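# Put a finned module and a cover on each box

## Task

For every box: place exactly one module (small finned metal block) inside it with the fins facing up, then lay one cover (flat steel plate) flat across its top with the plate's edges lined up with the box walls; every box must end up sitting flat on the table.

## Robot and tools

Robot: two arms over one table. left_arm carries a two-finger gripper; right_arm carries a suction cup. Calibrated bases in the scene frame: left_arm at (+0.009, +0.438, 0) m, right_arm at (-0.025, -0.462, 0) m, each yawed only slightly, both with +z up.

Frames: the scene frame has its origin at table height midway between the nominal bases, +x reaching out over the table, +z up, and left_arm on the +y side (image left/right does not match these names). Reported end_effector_position (m) and end_effector_quat_wxyz for each arm are in that arm's own base frame. Commanded offsets, however, run along the current Hand target's own axes. Gripper: fingers point along its +z, open and close along its y; its reported point is midway between the pads when shut, with fingertips about 19 mm past it when closed and 6 mm when fully open; a block juts about 10 cm toward the gripper's +x. Suction tool: the reported point is the centre of the cup rim, the cup faces its +z; about 3 cm behind the rim the tool body widens to roughly 9 cm sideways.

The 16-number row (used by execute_actions and move): one flat list covering both arms, every value in [-1, 1]. Order: left dx, dy, dz, rx, ry, rz, left gripper position, force_limit, speed, then right dx, dy, dz, rx, ry, rz, suction. The six pose values per arm are offsets, not poses: measured from that arm's Hand target as it stood when the action (or move) began, along that target's axes; 1.0 equals 0.6 m of travel or 180 degrees, and rx, ry, rz form one rotation vector. Rows within one action are all measured from that same start, not chained. Sending the same offset again in a new action moves further. Always resend the gripper and suction values you last used if you want them unchanged; a 0 there is a real command.

Gripper values: position +1 = open to 85 mm, about -0.8 = pads touching, -1 = close until blocked. force_limit and speed (both start at +1) set grip strength and closing rate (about 20, 85, 150 mm/s at -1, 0, +1); a fast close from well open gives the hardest grip. New force_limit/speed only apply once position changes by 0.01 or more. Suction: above 0.01 is on, 0.01 or less is off; it stays as last set.

execute_actions(actions, cameras): actions is a list of actions, each a table of up to 15 rows; each row lasts one 1/30 s step and a short table repeats its last row to fill 15 steps. An empty list just returns state and images. cameras picks images (null/["all"] = all, [] = none).

move(target, speed, blend, stop_force, zero, blocking, cameras): straight-line path for each arm toward target, one row or a list of up to 15 rows, all offsets counted from the same starting Hand targets. speed is path top speed in m/s (0.002 to 1, default 0.25; rotation up to twice that in rad/s), one value or one per target. blend in m rounds corners in a list. stop_force in N (12 to 80) ends an arm's path when it feels that much push along its travel; it is unreliable while rotating, near straight or singular arm poses, and for light loose objects; use it slowly with a small value, and omit it when backing away from a contact. zero (default true) re-zeros force before the move. blocking=false returns after about 0.5 s while the move runs (not allowed with stop_force). The result adds a move: line giving the ending (done, off_target, moving, held, fault) and limits (paced = pose clipped, held = steps withheld). done means at rest within 3 mm and 2 degrees; neither done nor off_target says whether anything is touched.

wait(seconds 0 to 10) lets time pass holding commands. stop brakes a running move. zoom_image(camera, region [x0, y0, x1, y1] in pixels, at most 504 by 504) enlarges part of the latest image of cam_head_left, cam_head_right, cam_left_wrist or cam_right_wrist (each 896x504). finished_scene(scene 1 or 2) ends the scene irreversibly; the goal must hold without the robot.

Result lines: Hand target is the last commanded pose after clipping; the next offsets count from it. Per step the controller limits the command to within 70 mm and 16 degrees of the measured pose, so the hand may stop short; another action (even zeros) asks again. Gripper object_status: 0 moving, 1 blocked while opening, 2 blocked while closing (a grip), 3 reached target or pads met. position_measured counts: 3 open, 78 about 60 mm, 130 about 40 mm, 180 about 20 mm, 230 pads touching. suction_measured near 0 means no seal, 0.83 or more airtight; part_present flips to 1 at 0.50 and back at 0.45. The cup (41 mm rim) needs a smooth flat face fully under it, no holes or edges; a held part rides up to 16 mm closer than the cup point. To release, set the part down, then switch suction off; the cup may touch until 22 mm away. Flange force gives outside force on the end effector along its axes, with some error; "no reading" means no estimate. Joint velocities marked "within noise" mean the arm is still. Camera calibration lines give K and T_world_to_cam; fixed cameras may be off by up to 2.3 degrees and 9 mm.

Avoid: dropping parts or releasing them while moving, fast impacts, pressing past a firm contact (the arms are stiff), heavy squeezing of a part still resting on something, arms or tools colliding, and anything leaving the table. A net outside force of 150 N or a joint torque over its limit (145 N m for waist, shoulder, elbow; 36.4 for the wrist joints) freezes that arm for 10 s; after a force fault release a gripped part before moving. Long holds, stretched poses or pushing at unreachable poses overheat motors (MOTOR HOT line, then an OVER-TEMPERATURE FAULT lasting 30 to 60 s or more). Loose objects may get nudged occasionally.

Each tool is called after ">>>" as name([rows], argument=value, ...), one row to a line, values as JSON.

## Session

>>> execute_actions(actions=[])

>>> zoom_image(camera="cam_head_left", region=[250, 160, 600, 350])

Scene clock: 0.00 s.
left_arm: end_effector_position=(+0.4797, -0.0892, +0.2003) position_measured=3 object_status=3 end_effector_quat_wxyz=(-0.236, +0.650, +0.654, +0.307) | right_arm: end_effector_position=(+0.6157, +0.2969, +0.3621) suction_measured=0.01 part_present=0 end_effector_quat_wxyz=(+0.032, -0.469, +0.879, +0.077)
Joint positions: left_arm=[-0.429 0.32 0.163 -0.755 -1.672 -1.112] | right_arm=[0.573 0.655 1.041 -0.156 -1.876 0.354]
Joint velocities: within noise
Flange force (N): no reading
Hand target: left_arm +0.4797, -0.0892, +0.2003; -0.236, +0.650, +0.654, +0.307 | right_arm +0.6157, +0.2969, +0.3621; +0.032, -0.469, +0.879, +0.077
camera_calibration:
cam_left_wrist: T_world_to_cam=[[0.988614, -0.0428582, 0.14424, -0.504902], [0.0175583, -0.919174, -0.393459, 0.00686368], [0.149445, 0.391512, -0.907956, 0.277841], [0, 0, 0, 1]] pos_world=[0.45751, -0.124108, 0.327795]
cam_right_wrist: T_world_to_cam=[[0.828517, -0.538037, -0.155162, -0.283521], [-0.461818, -0.81325, 0.354046, 0.422235], [-0.316675, -0.221677, -0.922267, 0.665383], [0, 0, 0, 1]] pos_world=[0.640608, 0.338338, 0.420178]

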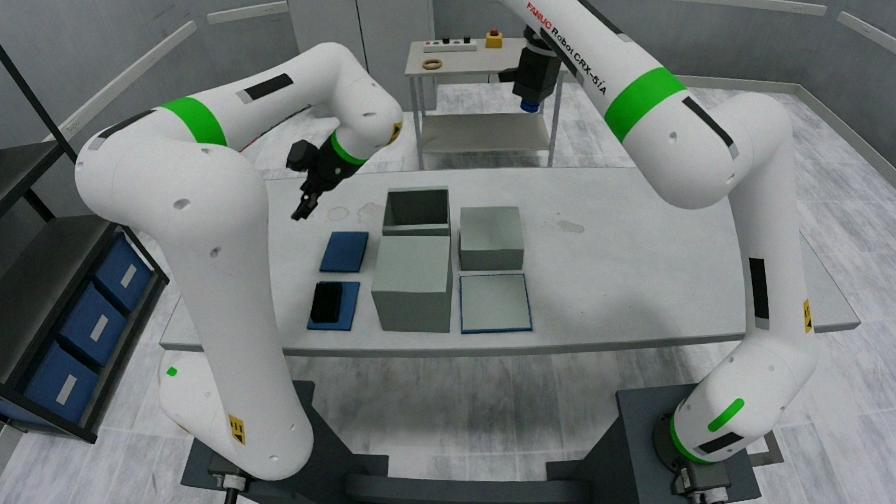

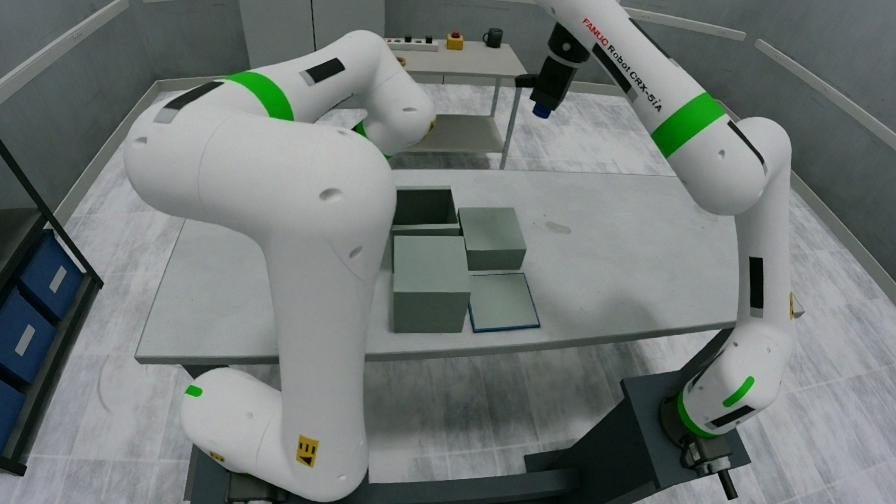

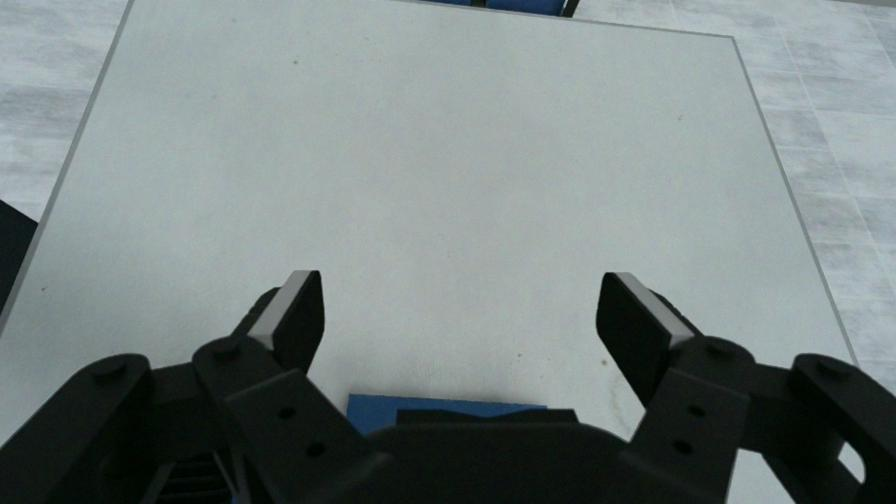

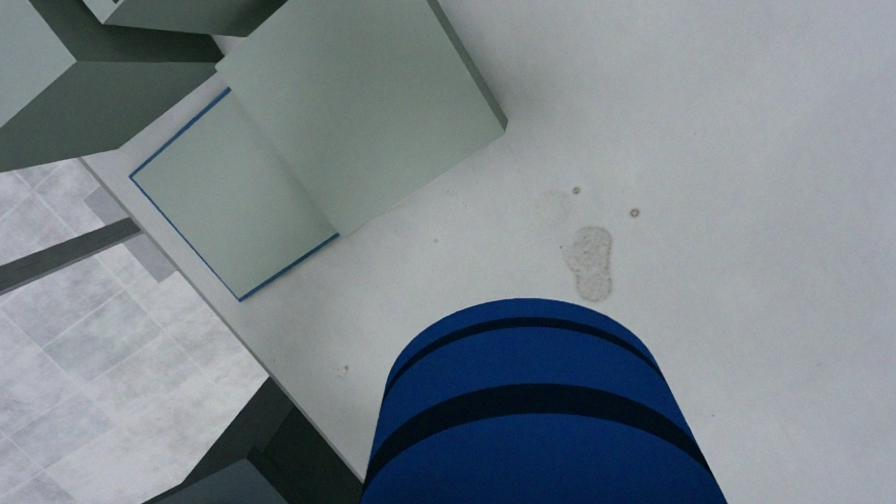

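Scaled by 1.440 from the camera's 896x504 image, which has a finer 1280x720 frame.

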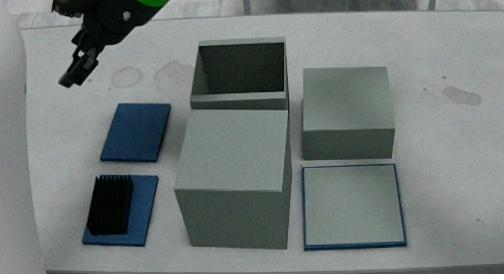

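>>> move(target=[0.051,-0.048,-0.55,-0.2308,-0.155,0.4461,1,-0.6,-1,0,0,0,0,0,0,0])

>>> zoom_image(camera="cam_left_wrist", region=[200, 0, 700, 400])

Scene clock: 22.13 s.
left_arm: end_effector_position=(+0.4199, -0.3006, +0.4501) position_measured=3 object_status=3 end_effector_quat_wxyz=(+0.000, +0.991, -0.010, +0.131) | right_arm: end_effector_position=(+0.6157, +0.2969, +0.3621) suction_measured=0.01 part_present=0 end_effector_quat_wxyz=(+0.032, -0.469, +0.879, +0.077)
Joint positions: left_arm=[-0.435 0.082 0.491 -0.11 -1.739 -2.757] | right_arm=[0.573 0.655 1.041 -0.156 -1.876 0.354]
Joint velocities: within noise
Flange force (N): left_arm=[3.8 5.2 -3.7] | right_arm=no reading
Hand target: left_arm +0.4199, -0.3006, +0.4501; +0.000, +0.991, -0.010, +0.131 | right_arm +0.6157, +0.2969, +0.3621; +0.032, -0.469, +0.879, +0.077
Off the commanded pose: left_arm 0.000 m, 0 deg | right_arm 0.000 m, 0 deg.
move: done
camera_calibration:
cam_left_wrist: T_world_to_cam=[[-0.00293606, -0.998994, 0.044749, -0.317103], [-0.992718, 0.00830078, 0.120176, 0.383876], [-0.120427, -0.0440703, -0.991744, 0.616436], [0, 0, 0, 1]] pos_world=[0.454384, -0.292804, 0.579404]
cam_right_wrist: T_world_to_cam=[[0.828517, -0.538037, -0.155162, -0.283521], [-0.461818, -0.81325, 0.354046, 0.422235], [-0.316675, -0.221677, -0.922267, 0.665383], [0, 0, 0, 1]] pos_world=[0.640608, 0.338338, 0.420178]

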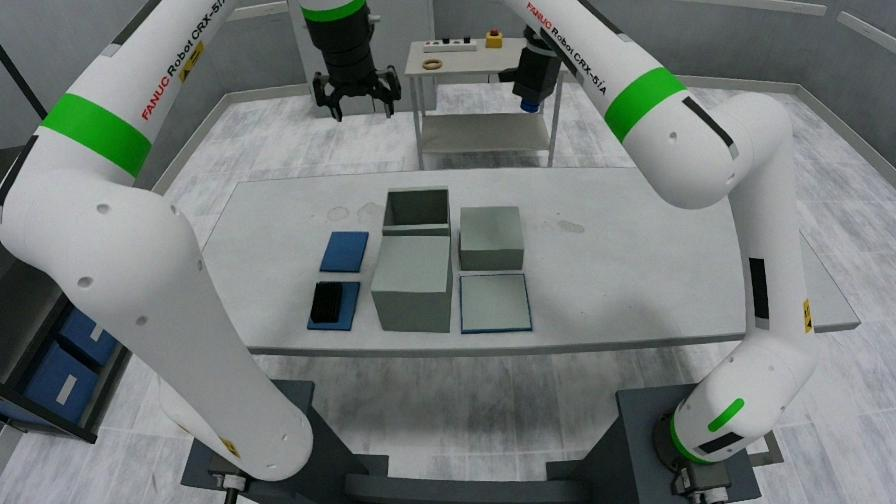

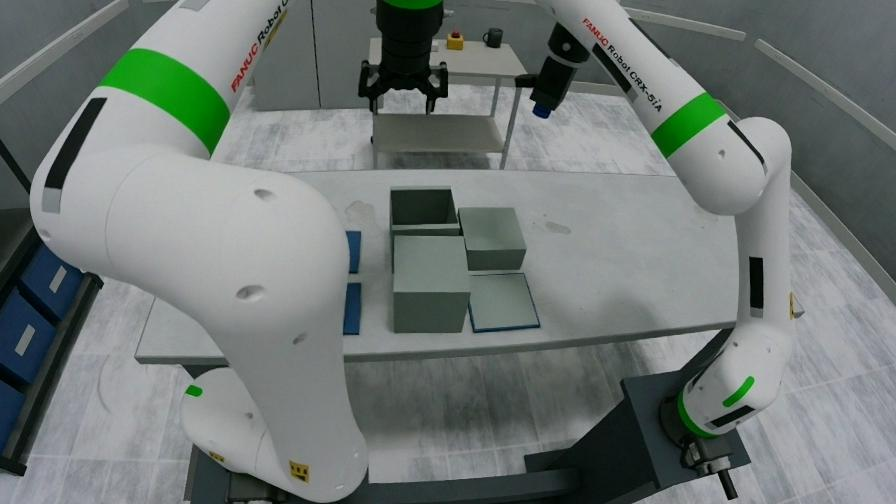

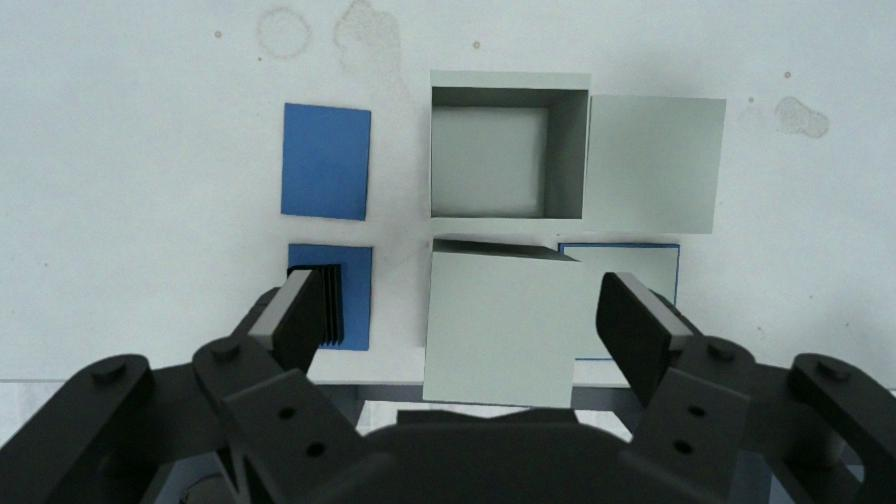

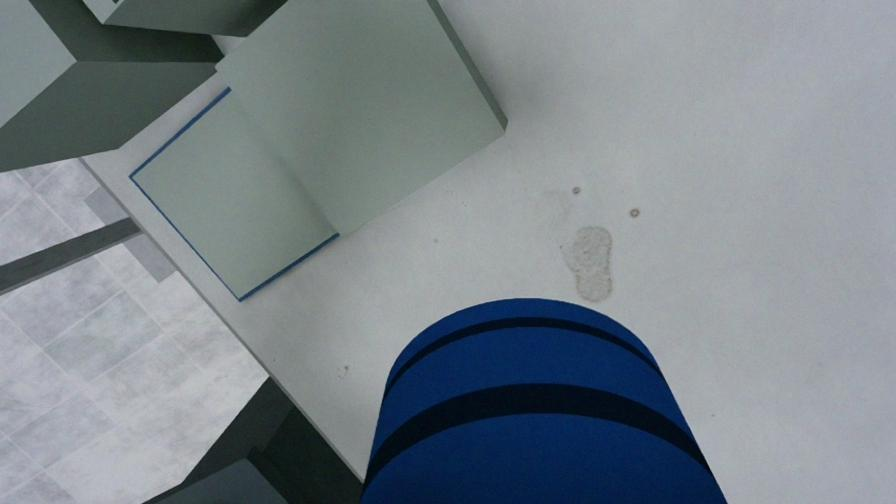

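Scaled by 1.008 from the camera's 896x504 image, which has a finer 1280x720 frame.

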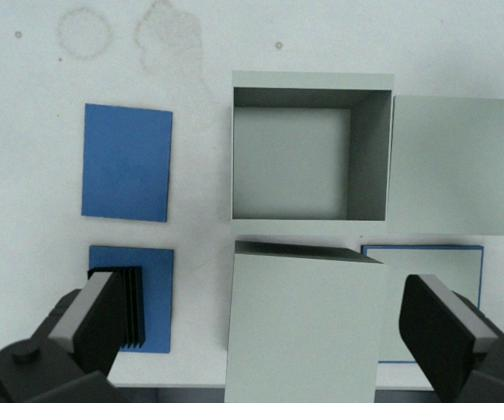

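>>> move(target=[-0.283,-0.2467,0.494,0,0,0,1,-0.6,-1,0.331,0.3,0.178,0.0654,-0.027,0.8096,0])

>>> zoom_image(camera="cam_head_left", region=[290, 170, 550, 350])

Scene clock: 49.47 s.
left_arm: end_effector_position=(+0.3360, -0.1499, +0.1202) position_measured=3 object_status=3 end_effector_quat_wxyz=(+0.000, +0.991, -0.010, +0.131) | right_arm: end_effector_position=(+0.3538, +0.2503, +0.2504) suction_measured=0.01 part_present=0 end_effector_quat_wxyz=(+0.000, +0.707, +0.707, +0.000)
Joint positions: left_arm=[-0.074 -0.344 -0.692 -0.021 -0.96 -3.077] | right_arm=[0.92 -0.033 -0.148 -0.001 -1.456 -2.49]
Joint velocities: within noise
Flange force (N): left_arm=[5.8 7.6 1.1] | right_arm=[1.1 3.6 -2.8]
Hand target: left_arm +0.3360, -0.1499, +0.1202; +0.000, +0.991, -0.010, +0.131 | right_arm +0.3538, +0.2503, +0.2504; +0.000, +0.707, +0.707, +0.000
Off the commanded pose: left_arm 0.000 m, 0 deg | right_arm 0.000 m, 0 deg.
move: done
camera_calibration:
cam_left_wrist: T_world_to_cam=[[-0.00303073, -0.998993, 0.044761, -0.152106], [-0.992706, 0.00840054, 0.120271, 0.338869], [-0.120526, -0.04407, -0.991731, 0.285815], [0, 0, 0, 1]] pos_world=[0.370385, -0.142204, 0.249504]
cam_right_wrist: T_world_to_cam=[[-0.998791, -0.00121997, -0.0491415, 0.376704], [-0.0245306, 0.878688, 0.476765, -0.306061], [0.0425984, 0.477394, -0.877656, 0.155855], [0, 0, 0, 1]] pos_world=[0.362101, 0.194987, 0.301218]

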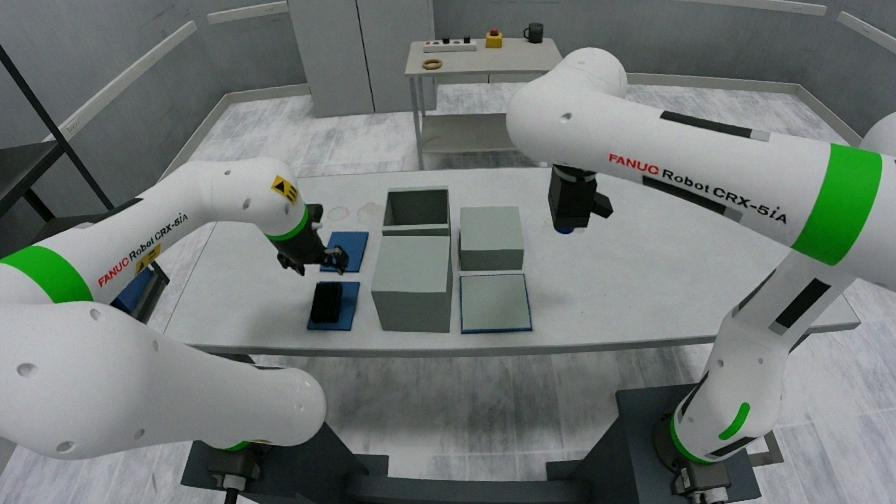

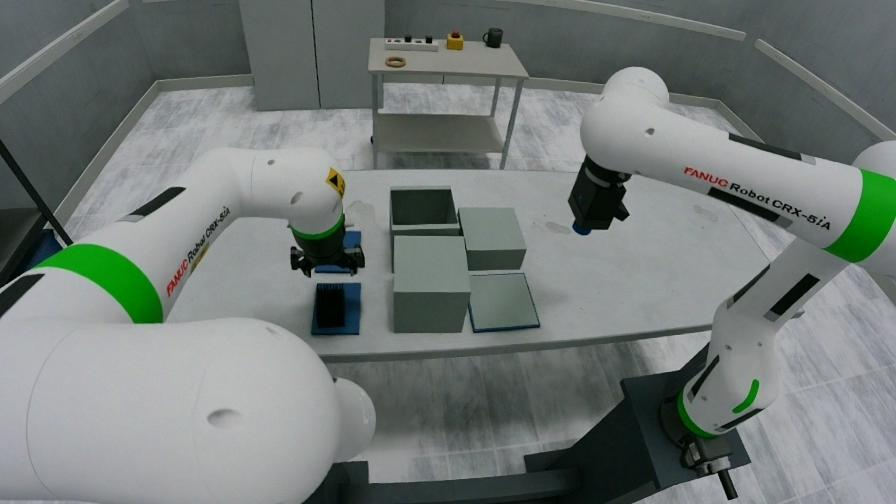

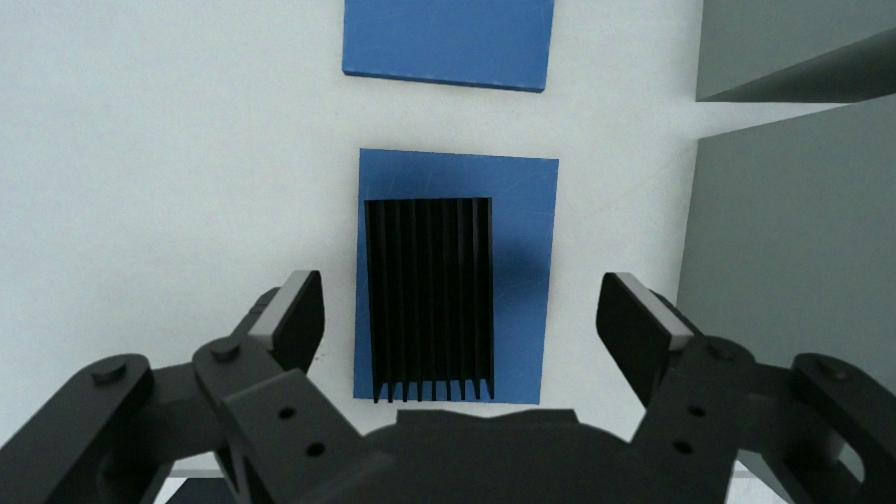

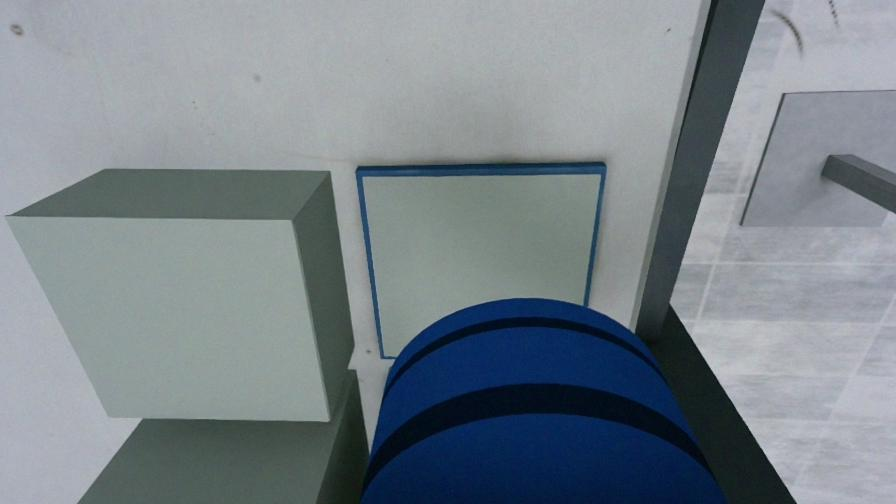

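Scaled by 1.938 from the camera's 896x504 image, which has a finer 1280x720 frame.

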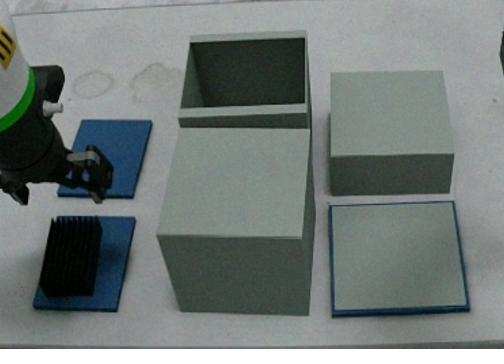

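>>> move(target=[-0.0366,-0.0118,0.1352,0.0035,0,-0.0129,1,-0.6,-1,0,0,0,0,0,0,0], speed=0.1, cameras=["cam_left_wrist"])

Scene clock: 65.47 s.
left_arm: end_effector_position=(+0.3361, -0.1425, +0.0362) position_measured=3 object_status=3 end_effector_quat_wxyz=(-0.003, +0.991, +0.011, +0.131) | right_arm: end_effector_position=(+0.3538, +0.2503, +0.2504) suction_measured=0.01 part_present=0 end_effector_quat_wxyz=(+0.000, +0.707, +0.707, +0.000)
Joint positions: left_arm=[-0.06 -0.218 -0.82 -0.038 -0.707 -3.034] | right_arm=[0.92 -0.033 -0.148 -0.001 -1.456 -2.49]
Joint velocities: within noise
Flange force (N): left_arm=[5.0 6.7 3.1] | right_arm=[0.4 3.7 -2.2]
Hand target: left_arm +0.3361, -0.1426, +0.0362; -0.003, +0.991, +0.011, +0.131 | right_arm +0.3538, +0.2503, +0.2504; +0.000, +0.707, +0.707, +0.000
Off the commanded pose: left_arm 0.000 m, 0 deg | right_arm 0.000 m, 0 deg.
move: done
camera_calibration:
cam_left_wrist: T_world_to_cam=[[0.0389186, -0.998242, 0.0447051, -0.154872], [-0.992197, -0.0333023, 0.120147, 0.342912], [-0.118447, -0.0490322, -0.991749, 0.201443], [0, 0, 0, 1]] pos_world=[0.370124, -0.133303, 0.165504]
Images, in order (width x height): cam_left_wrist 896x504.

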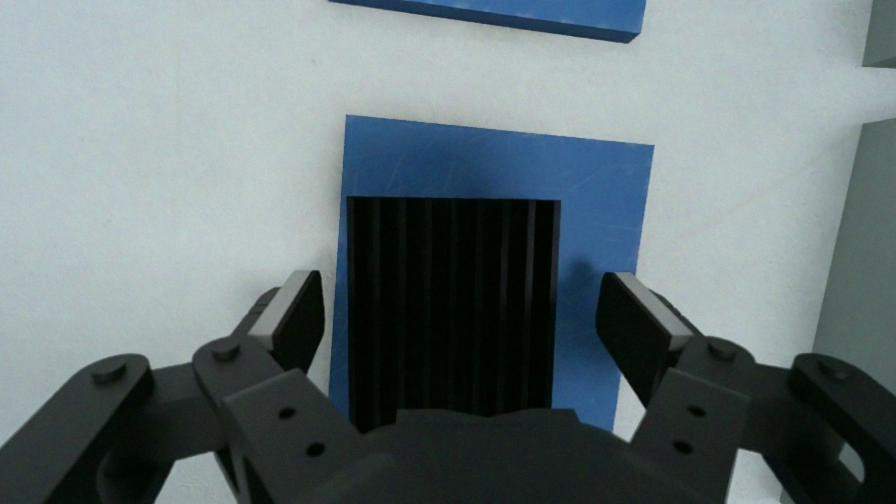

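>>> move(target=[0,-0.0057,0,0,0,0,1,-0.6,-1,0,0,0,0,0,0,0], speed=0.05, cameras=[])

>>> execute_actions([
  [[0,0,0,0,0,0,-1,-0.6,-1,0,0,0,0,0,0,0]],
  [[0,0,0,0,0,0,-1,-0.6,-1,0,0,0,0,0,0,0]],
  [[0,0,0,0,0,0,-1,-0.6,-1,0,0,0,0,0,0,0]],
], cameras=["cam_left_wrist"])

Scene clock: 71.10 s.
left_arm: end_effector_position=(+0.3360, -0.1392, +0.0362) position_measured=3 object_status=3 end_effector_quat_wxyz=(-0.003, +0.991, +0.011, +0.131) | right_arm: end_effector_position=(+0.3538, +0.2503, +0.2504) suction_measured=0.01 part_present=0 end_effector_quat_wxyz=(+0.000, +0.707, +0.707, +0.000)
Joint positions: left_arm=[-0.047 -0.224 -0.826 -0.033 -0.706 -3.05] | right_arm=[0.92 -0.033 -0.148 -0.001 -1.456 -2.49]
Joint velocities: within noise
Flange force (N): left_arm=[5.6 7.6 2.3] | right_arm=[0.1 3.7 -2.2]
Hand target: left_arm +0.3360, -0.1391, +0.0362; -0.003, +0.991, +0.011, +0.131 | right_arm +0.3538, +0.2503, +0.2504; +0.000, +0.707, +0.707, +0.000
Off the commanded pose: left_arm 0.000 m, 0 deg | right_arm 0.000 m, 0 deg.
move: done
No camera images: "cameras" was empty.

Scene clock: 72.80 s.
left_arm: end_effector_position=(+0.3360, -0.1391, +0.0362) position_measured=78 object_status=2 end_effector_quat_wxyz=(-0.003, +0.991, +0.011, +0.131) | right_arm: end_effector_position=(+0.3538, +0.2503, +0.2504) suction_measured=0.01 part_present=0 end_effector_quat_wxyz=(+0.000, +0.707, +0.707, +0.000)
Joint positions: left_arm=[-0.047 -0.224 -0.826 -0.033 -0.706 -3.05] | right_arm=[0.92 -0.033 -0.148 -0.001 -1.456 -2.49]
Joint velocities: within noise
Flange force (N): left_arm=[5.3 5.6 -10.2] | right_arm=[0.1 3.5 -2.7]
Flange force at the end of the 1st action (N): left_arm=[4.9 6.5 3.1] | right_arm=[0.7 4.5 -2.3]
Flange force at the end of the 2nd action (N): left_arm=[5.6 6.6 3.1] | right_arm=[0.2 3.7 -2.5]
Hand target: left_arm +0.3360, -0.1391, +0.0362; -0.003, +0.991, +0.011, +0.131 | right_arm +0.3538, +0.2503, +0.2504; +0.000, +0.707, +0.707, +0.000
Off the commanded pose: left_arm 0.000 m, 0 deg | right_arm 0.000 m, 0 deg.
camera_calibration:
cam_left_wrist: T_world_to_cam=[[0.0389265, -0.998237, 0.0448084, -0.151593], [-0.992209, -0.0333026, 0.120052, 0.342943], [-0.118348, -0.0491325, -0.991756, 0.201544], [0, 0, 0, 1]] pos_world=[0.370024, -0.130003, 0.165505]
Images, in order (width x height): cam_left_wrist 896x504.

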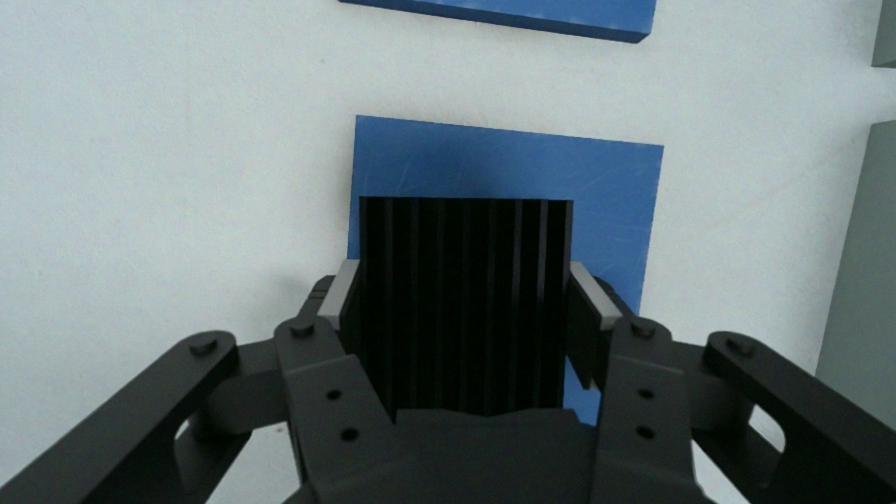

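>>> move([
  [0.0883,0,-0.328,0,0,0,-1,-0.6,-1,0,0,0,0,0,0,0],
  [0.365,0.3915,-0.2548,-0.0029,0,0.0107,-1,-0.6,-1,0,0,0,0,0,0,0],
], speed=0.18, blend=0.03)

Scene clock: 84.83 s.
left_arm: end_effector_position=(+0.5129, -0.3707, +0.2401) position_measured=78 object_status=2 end_effector_quat_wxyz=(-0.001, +0.991, -0.006, +0.131) | right_arm: end_effector_position=(+0.3538, +0.2503, +0.2504) suction_measured=0.01 part_present=0 end_effector_quat_wxyz=(+0.000, +0.707, +0.707, +0.000)
Joint positions: left_arm=[-0.481 0.31 0.269 -0.125 -1.297 -2.653] | right_arm=[0.92 -0.033 -0.148 -0.001 -1.456 -2.49]
Joint velocities: within noise
Flange force (N): left_arm=[6.3 6.4 0.3] | right_arm=[0.5 3.8 -2.5]
Hand target: left_arm +0.5130, -0.3707, +0.2401; -0.001, +0.991, -0.006, +0.131 | right_arm +0.3538, +0.2503, +0.2504; +0.000, +0.707, +0.707, +0.000
Off the commanded pose: left_arm 0.000 m, 0 deg | right_arm 0.000 m, 0 deg.
move: done
camera_calibration:
cam_left_wrist: T_world_to_cam=[[0.00411818, -0.998988, 0.0447949, -0.381116], [-0.992748, 0.00129772, 0.120208, 0.4994], [-0.120145, -0.044965, -0.991738, 0.415699], [0, 0, 0, 1]] pos_world=[0.547292, -0.362687, 0.369304]
cam_right_wrist: T_world_to_cam=[[-0.998791, -0.00121997, -0.0491415, 0.376704], [-0.0245306, 0.878688, 0.476765, -0.306061], [0.0425984, 0.477394, -0.877656, 0.155855], [0, 0, 0, 1]] pos_world=[0.362101, 0.194987, 0.301218]

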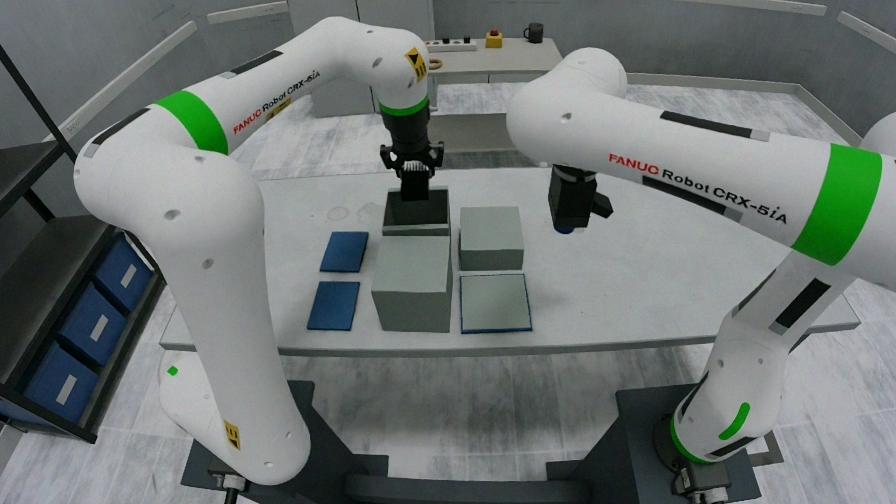

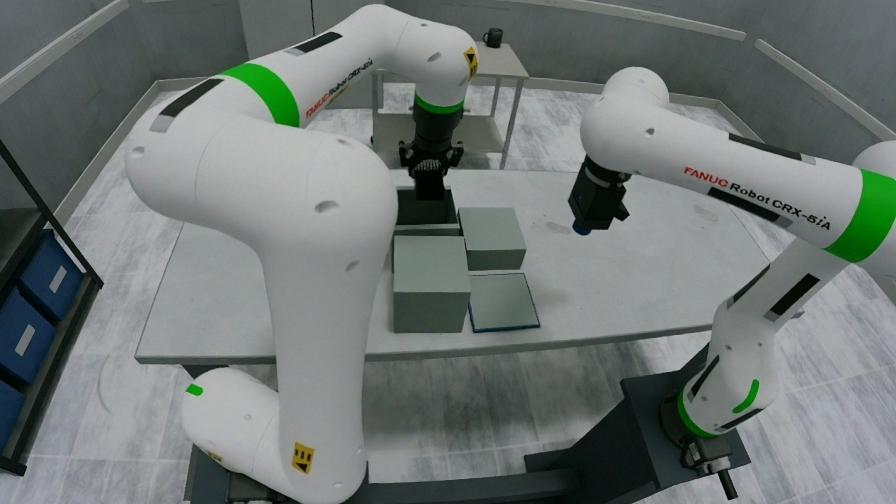

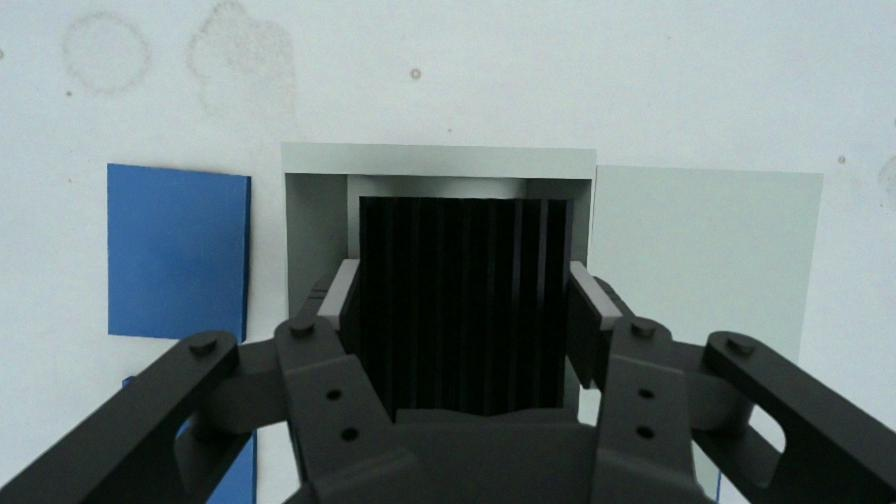

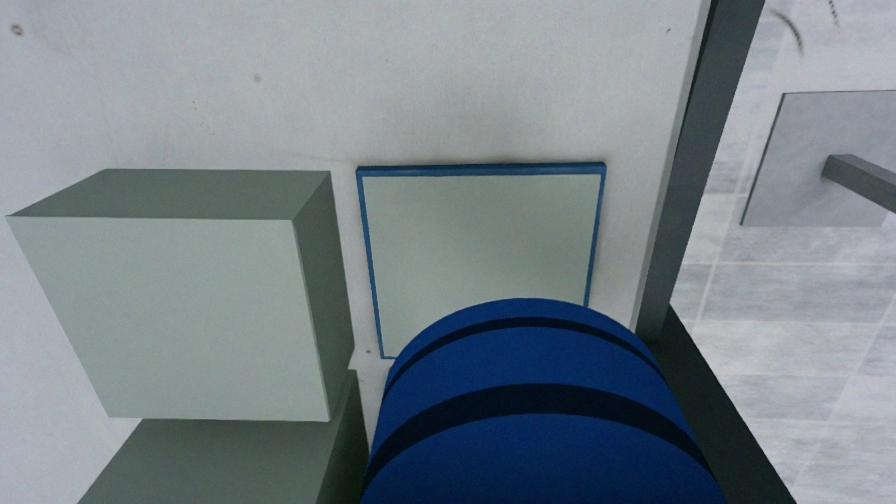

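>>> move(target=[-0.08,0,0.2977,0,0,0,-1,-0.6,-1,0,0,0,0,0,0,0], speed=0.12, cameras=["cam_left_wrist"])

>>> move(target=[-0.0134,0,0.05,0,0,0,-1,-0.6,-1,0,0,0,0,0,0,0], speed=0.015, stop_force=12, cameras=["cam_left_wrist"])

Scene clock: 92.50 s.
left_arm: end_effector_position=(+0.5132, -0.3701, +0.0552) position_measured=78 object_status=2 end_effector_quat_wxyz=(-0.001, +0.991, -0.006, +0.131) | right_arm: end_effector_position=(+0.3538, +0.2503, +0.2504) suction_measured=0.01 part_present=0 end_effector_quat_wxyz=(+0.000, +0.707, +0.707, +0.000)
Joint positions: left_arm=[-0.481 0.435 -0.002 -0.154 -0.905 -2.592] | right_arm=[0.92 -0.033 -0.148 -0.001 -1.456 -2.49]
Joint velocities: within noise
Flange force (N): left_arm=[3.2 -0.1 2.2] | right_arm=[0.5 3.5 -2.3]
Hand target: left_arm +0.5131, -0.3701, +0.0551; -0.001, +0.991, -0.006, +0.131 | right_arm +0.3538, +0.2503, +0.2504; +0.000, +0.707, +0.707, +0.000
Off the commanded pose: left_arm 0.000 m, 0 deg | right_arm 0.000 m, 0 deg.
move: done
camera_calibration:
cam_left_wrist: T_world_to_cam=[[0.00421738, -0.998988, 0.0447828, -0.372291], [-0.992748, 0.00119784, 0.120212, 0.521775], [-0.120144, -0.044965, -0.991738, 0.232476], [0, 0, 0, 1]] pos_world=[0.547492, -0.362086, 0.184504]
Images, in order (width x height): cam_left_wrist 896x504.

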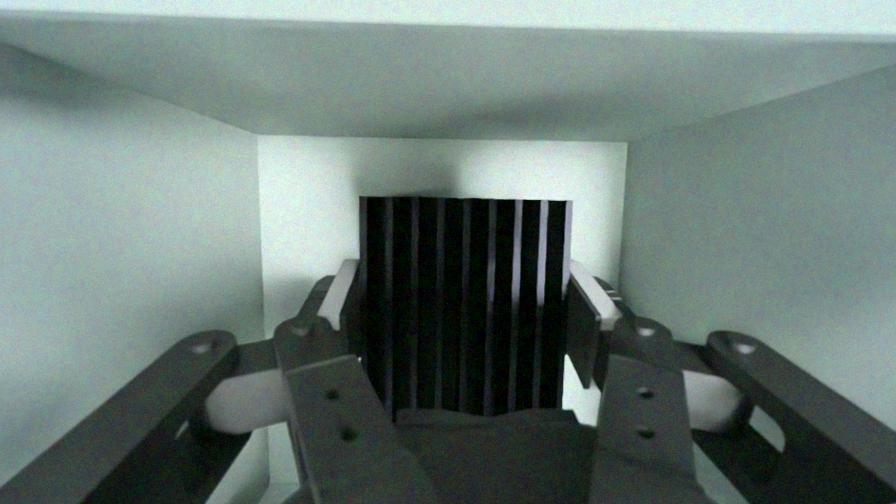

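Scene clock: 94.93 s.
left_arm: end_effector_position=(+0.5133, -0.3702, +0.0316) position_measured=78 object_status=2 end_effector_quat_wxyz=(-0.001, +0.991, -0.006, +0.132) | right_arm: end_effector_position=(+0.3538, +0.2503, +0.2504) suction_measured=0.01 part_present=0 end_effector_quat_wxyz=(+0.000, +0.707, +0.707, +0.000)
Joint positions: left_arm=[-0.481 0.463 -0.021 -0.16 -0.857 -2.582] | right_arm=[0.92 -0.033 -0.148 -0.001 -1.456 -2.49]
Joint velocities: within noise
Flange force (N): left_arm=[4.5 -2.9 -21.6] | right_arm=[0.7 4.1 -2.6]
Hand target: left_arm +0.5133, -0.3702, +0.0316; -0.001, +0.991, -0.006, +0.132 (not the last commanded pose) | right_arm +0.3538, +0.2503, +0.2504; +0.000, +0.707, +0.707, +0.000
Off the commanded pose: left_arm 0.008 m, 0 deg | right_arm 0.000 m, 0 deg.
move: contact (left_arm)
camera_calibration:
cam_left_wrist: T_world_to_cam=[[0.00414071, -0.99897, 0.0451958, -0.371252], [-0.992807, 0.00130101, 0.119715, 0.52486], [-0.11965, -0.0453664, -0.991779, 0.208676], [0, 0, 0, 1]] pos_world=[0.54759, -0.362085, 0.160906]
Images, in order (width x height): cam_left_wrist 896x504.

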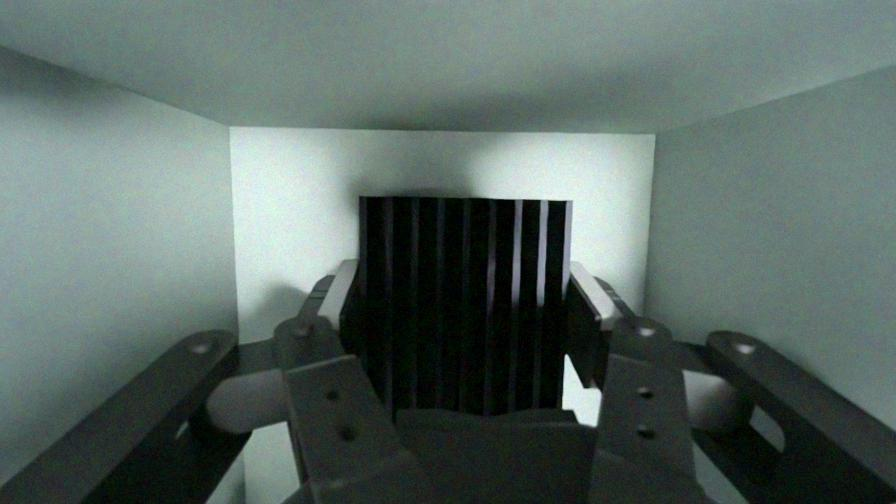

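>>> execute_actions([
  [[0,0,0,0,0,0,0.7,-0.6,-1,0,0,0,0,0,0,0]],
  [[0,0,0,0,0,0,0.7,-0.6,-1,0,0,0,0,0,0,0]],
], cameras=[])

>>> move([
  [0.083,0,-0.307,0,0,0,0.7,-0.6,-1,-0.25,0,-0.05,0,0,0,0],
  [-0.0363,0.2168,-0.767,0,0,0,0.7,-0.6,-1,-0.25,0,-0.05,0,0,0,0],
], speed=0.2, blend=0.02)

>>> zoom_image(camera="cam_left_wrist", region=[200, 0, 440, 240])

>>> zoom_image(camera="cam_left_wrist", region=[390, 150, 630, 390])

Scene clock: 112.00 s.
left_arm: end_effector_position=(+0.5133, -0.3702, +0.0316) position_measured=41 object_status=3 end_effector_quat_wxyz=(-0.001, +0.991, -0.006, +0.132) | right_arm: end_effector_position=(+0.3538, +0.2503, +0.2504) suction_measured=0.01 part_present=0 end_effector_quat_wxyz=(+0.000, +0.707, +0.707, +0.000)
Joint positions: left_arm=[-0.481 0.463 -0.021 -0.16 -0.857 -2.582] | right_arm=[0.92 -0.033 -0.148 -0.001 -1.456 -2.49]
Joint velocities: within noise
Flange force (N): left_arm=[8.0 -1.7 -20.9] | right_arm=[-0.2 3.3 -2.5]
Flange force at the end of the 1st action (N): left_arm=[7.5 -1.9 -21.1] | right_arm=[0.3 3.5 -2.6]
Hand target: left_arm +0.5133, -0.3702, +0.0316; -0.001, +0.991, -0.006, +0.132 | right_arm +0.3538, +0.2503, +0.2504; +0.000, +0.707, +0.707, +0.000
Off the commanded pose: left_arm 0.000 m, 0 deg | right_arm 0.000 m, 0 deg.
No camera images: "cameras" was empty.

Scene clock: 115.33 s.
left_arm: end_effector_position=(+0.3707, -0.4998, +0.4698) position_measured=41 object_status=3 end_effector_quat_wxyz=(-0.001, +0.991, -0.006, +0.132) | right_arm: end_effector_position=(+0.3539, +0.1003, +0.2803) suction_measured=0.01 part_present=0 end_effector_quat_wxyz=(+0.000, +0.707, +0.707, +0.000)
Joint positions: left_arm=[-0.824 0.5 1.118 -0.212 -1.998 -2.436] | right_arm=[0.637 -0.21 -0.235 -0.001 -1.546 -2.207]
Joint velocities: within noise
Flange force (N): left_arm=no reading | right_arm=[-0.9 4.5 -2.4]
Hand target: left_arm +0.3707, -0.4998, +0.4698; -0.001, +0.991, -0.006, +0.132 | right_arm +0.3539, +0.1003, +0.2803; +0.000, +0.707, +0.707, +0.000
Off the commanded pose: left_arm 0.000 m, 0 deg | right_arm 0.000 m, 0 deg.
move: done
camera_calibration:
cam_left_wrist: T_world_to_cam=[[0.00414071, -0.99897, 0.0451958, -0.520033], [-0.992807, 0.00130101, 0.119715, 0.330995], [-0.11965, -0.0453664, -0.991779, 0.620327], [0, 0, 0, 1]] pos_world=[0.40499, -0.491785, 0.599106]
cam_right_wrist: T_world_to_cam=[[-0.998791, -0.00121997, -0.0491415, 0.37799], [-0.0245306, 0.878688, 0.476765, -0.188513], [0.0425984, 0.477394, -0.877656, 0.253706], [0, 0, 0, 1]] pos_world=[0.362101, 0.0449873, 0.331118]

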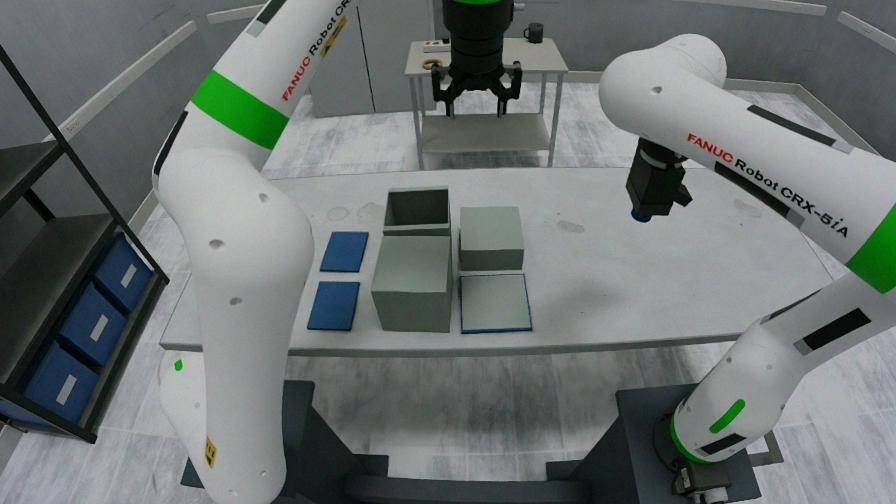

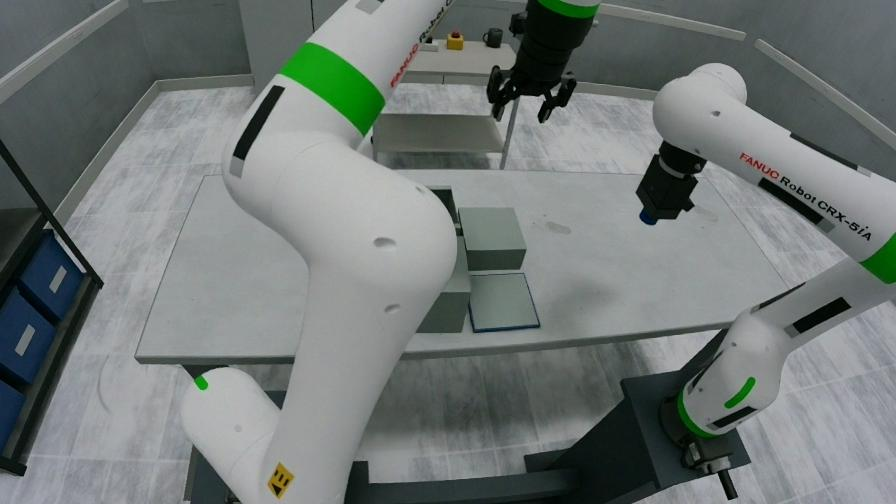

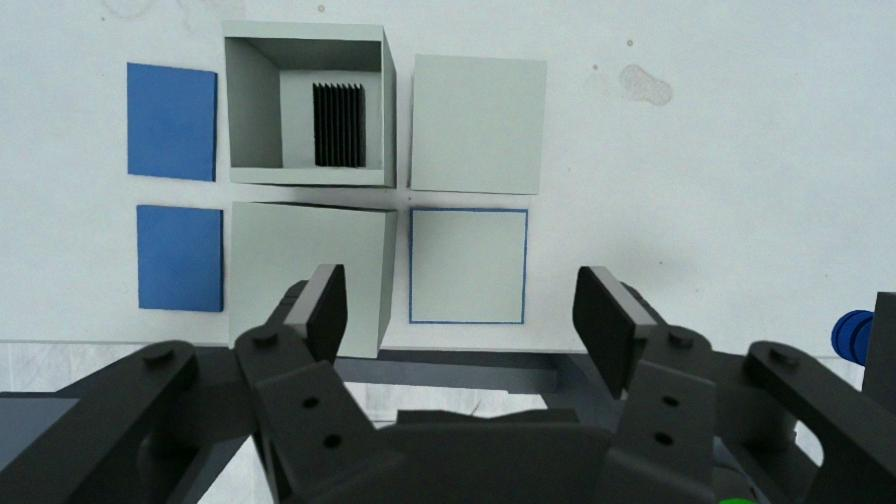

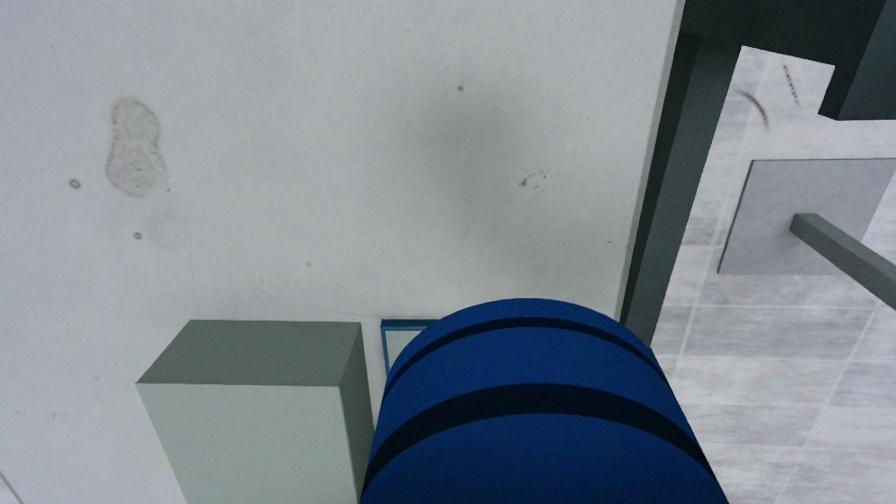

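Scaled by 2.100 from the camera's 896x504 image, which has a finer 1280x720 frame.

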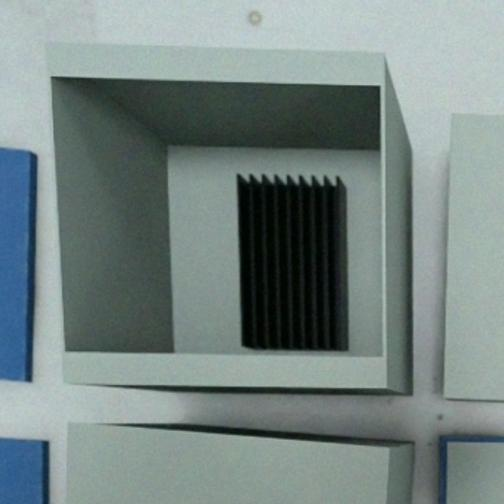

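Scaled by 2.100 from the camera's 896x504 image, which has a finer 1280x720 frame.

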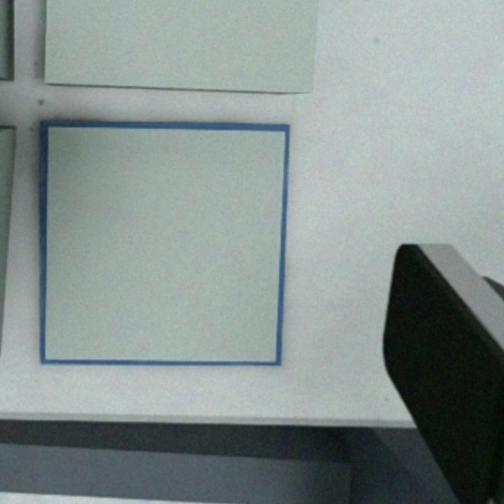

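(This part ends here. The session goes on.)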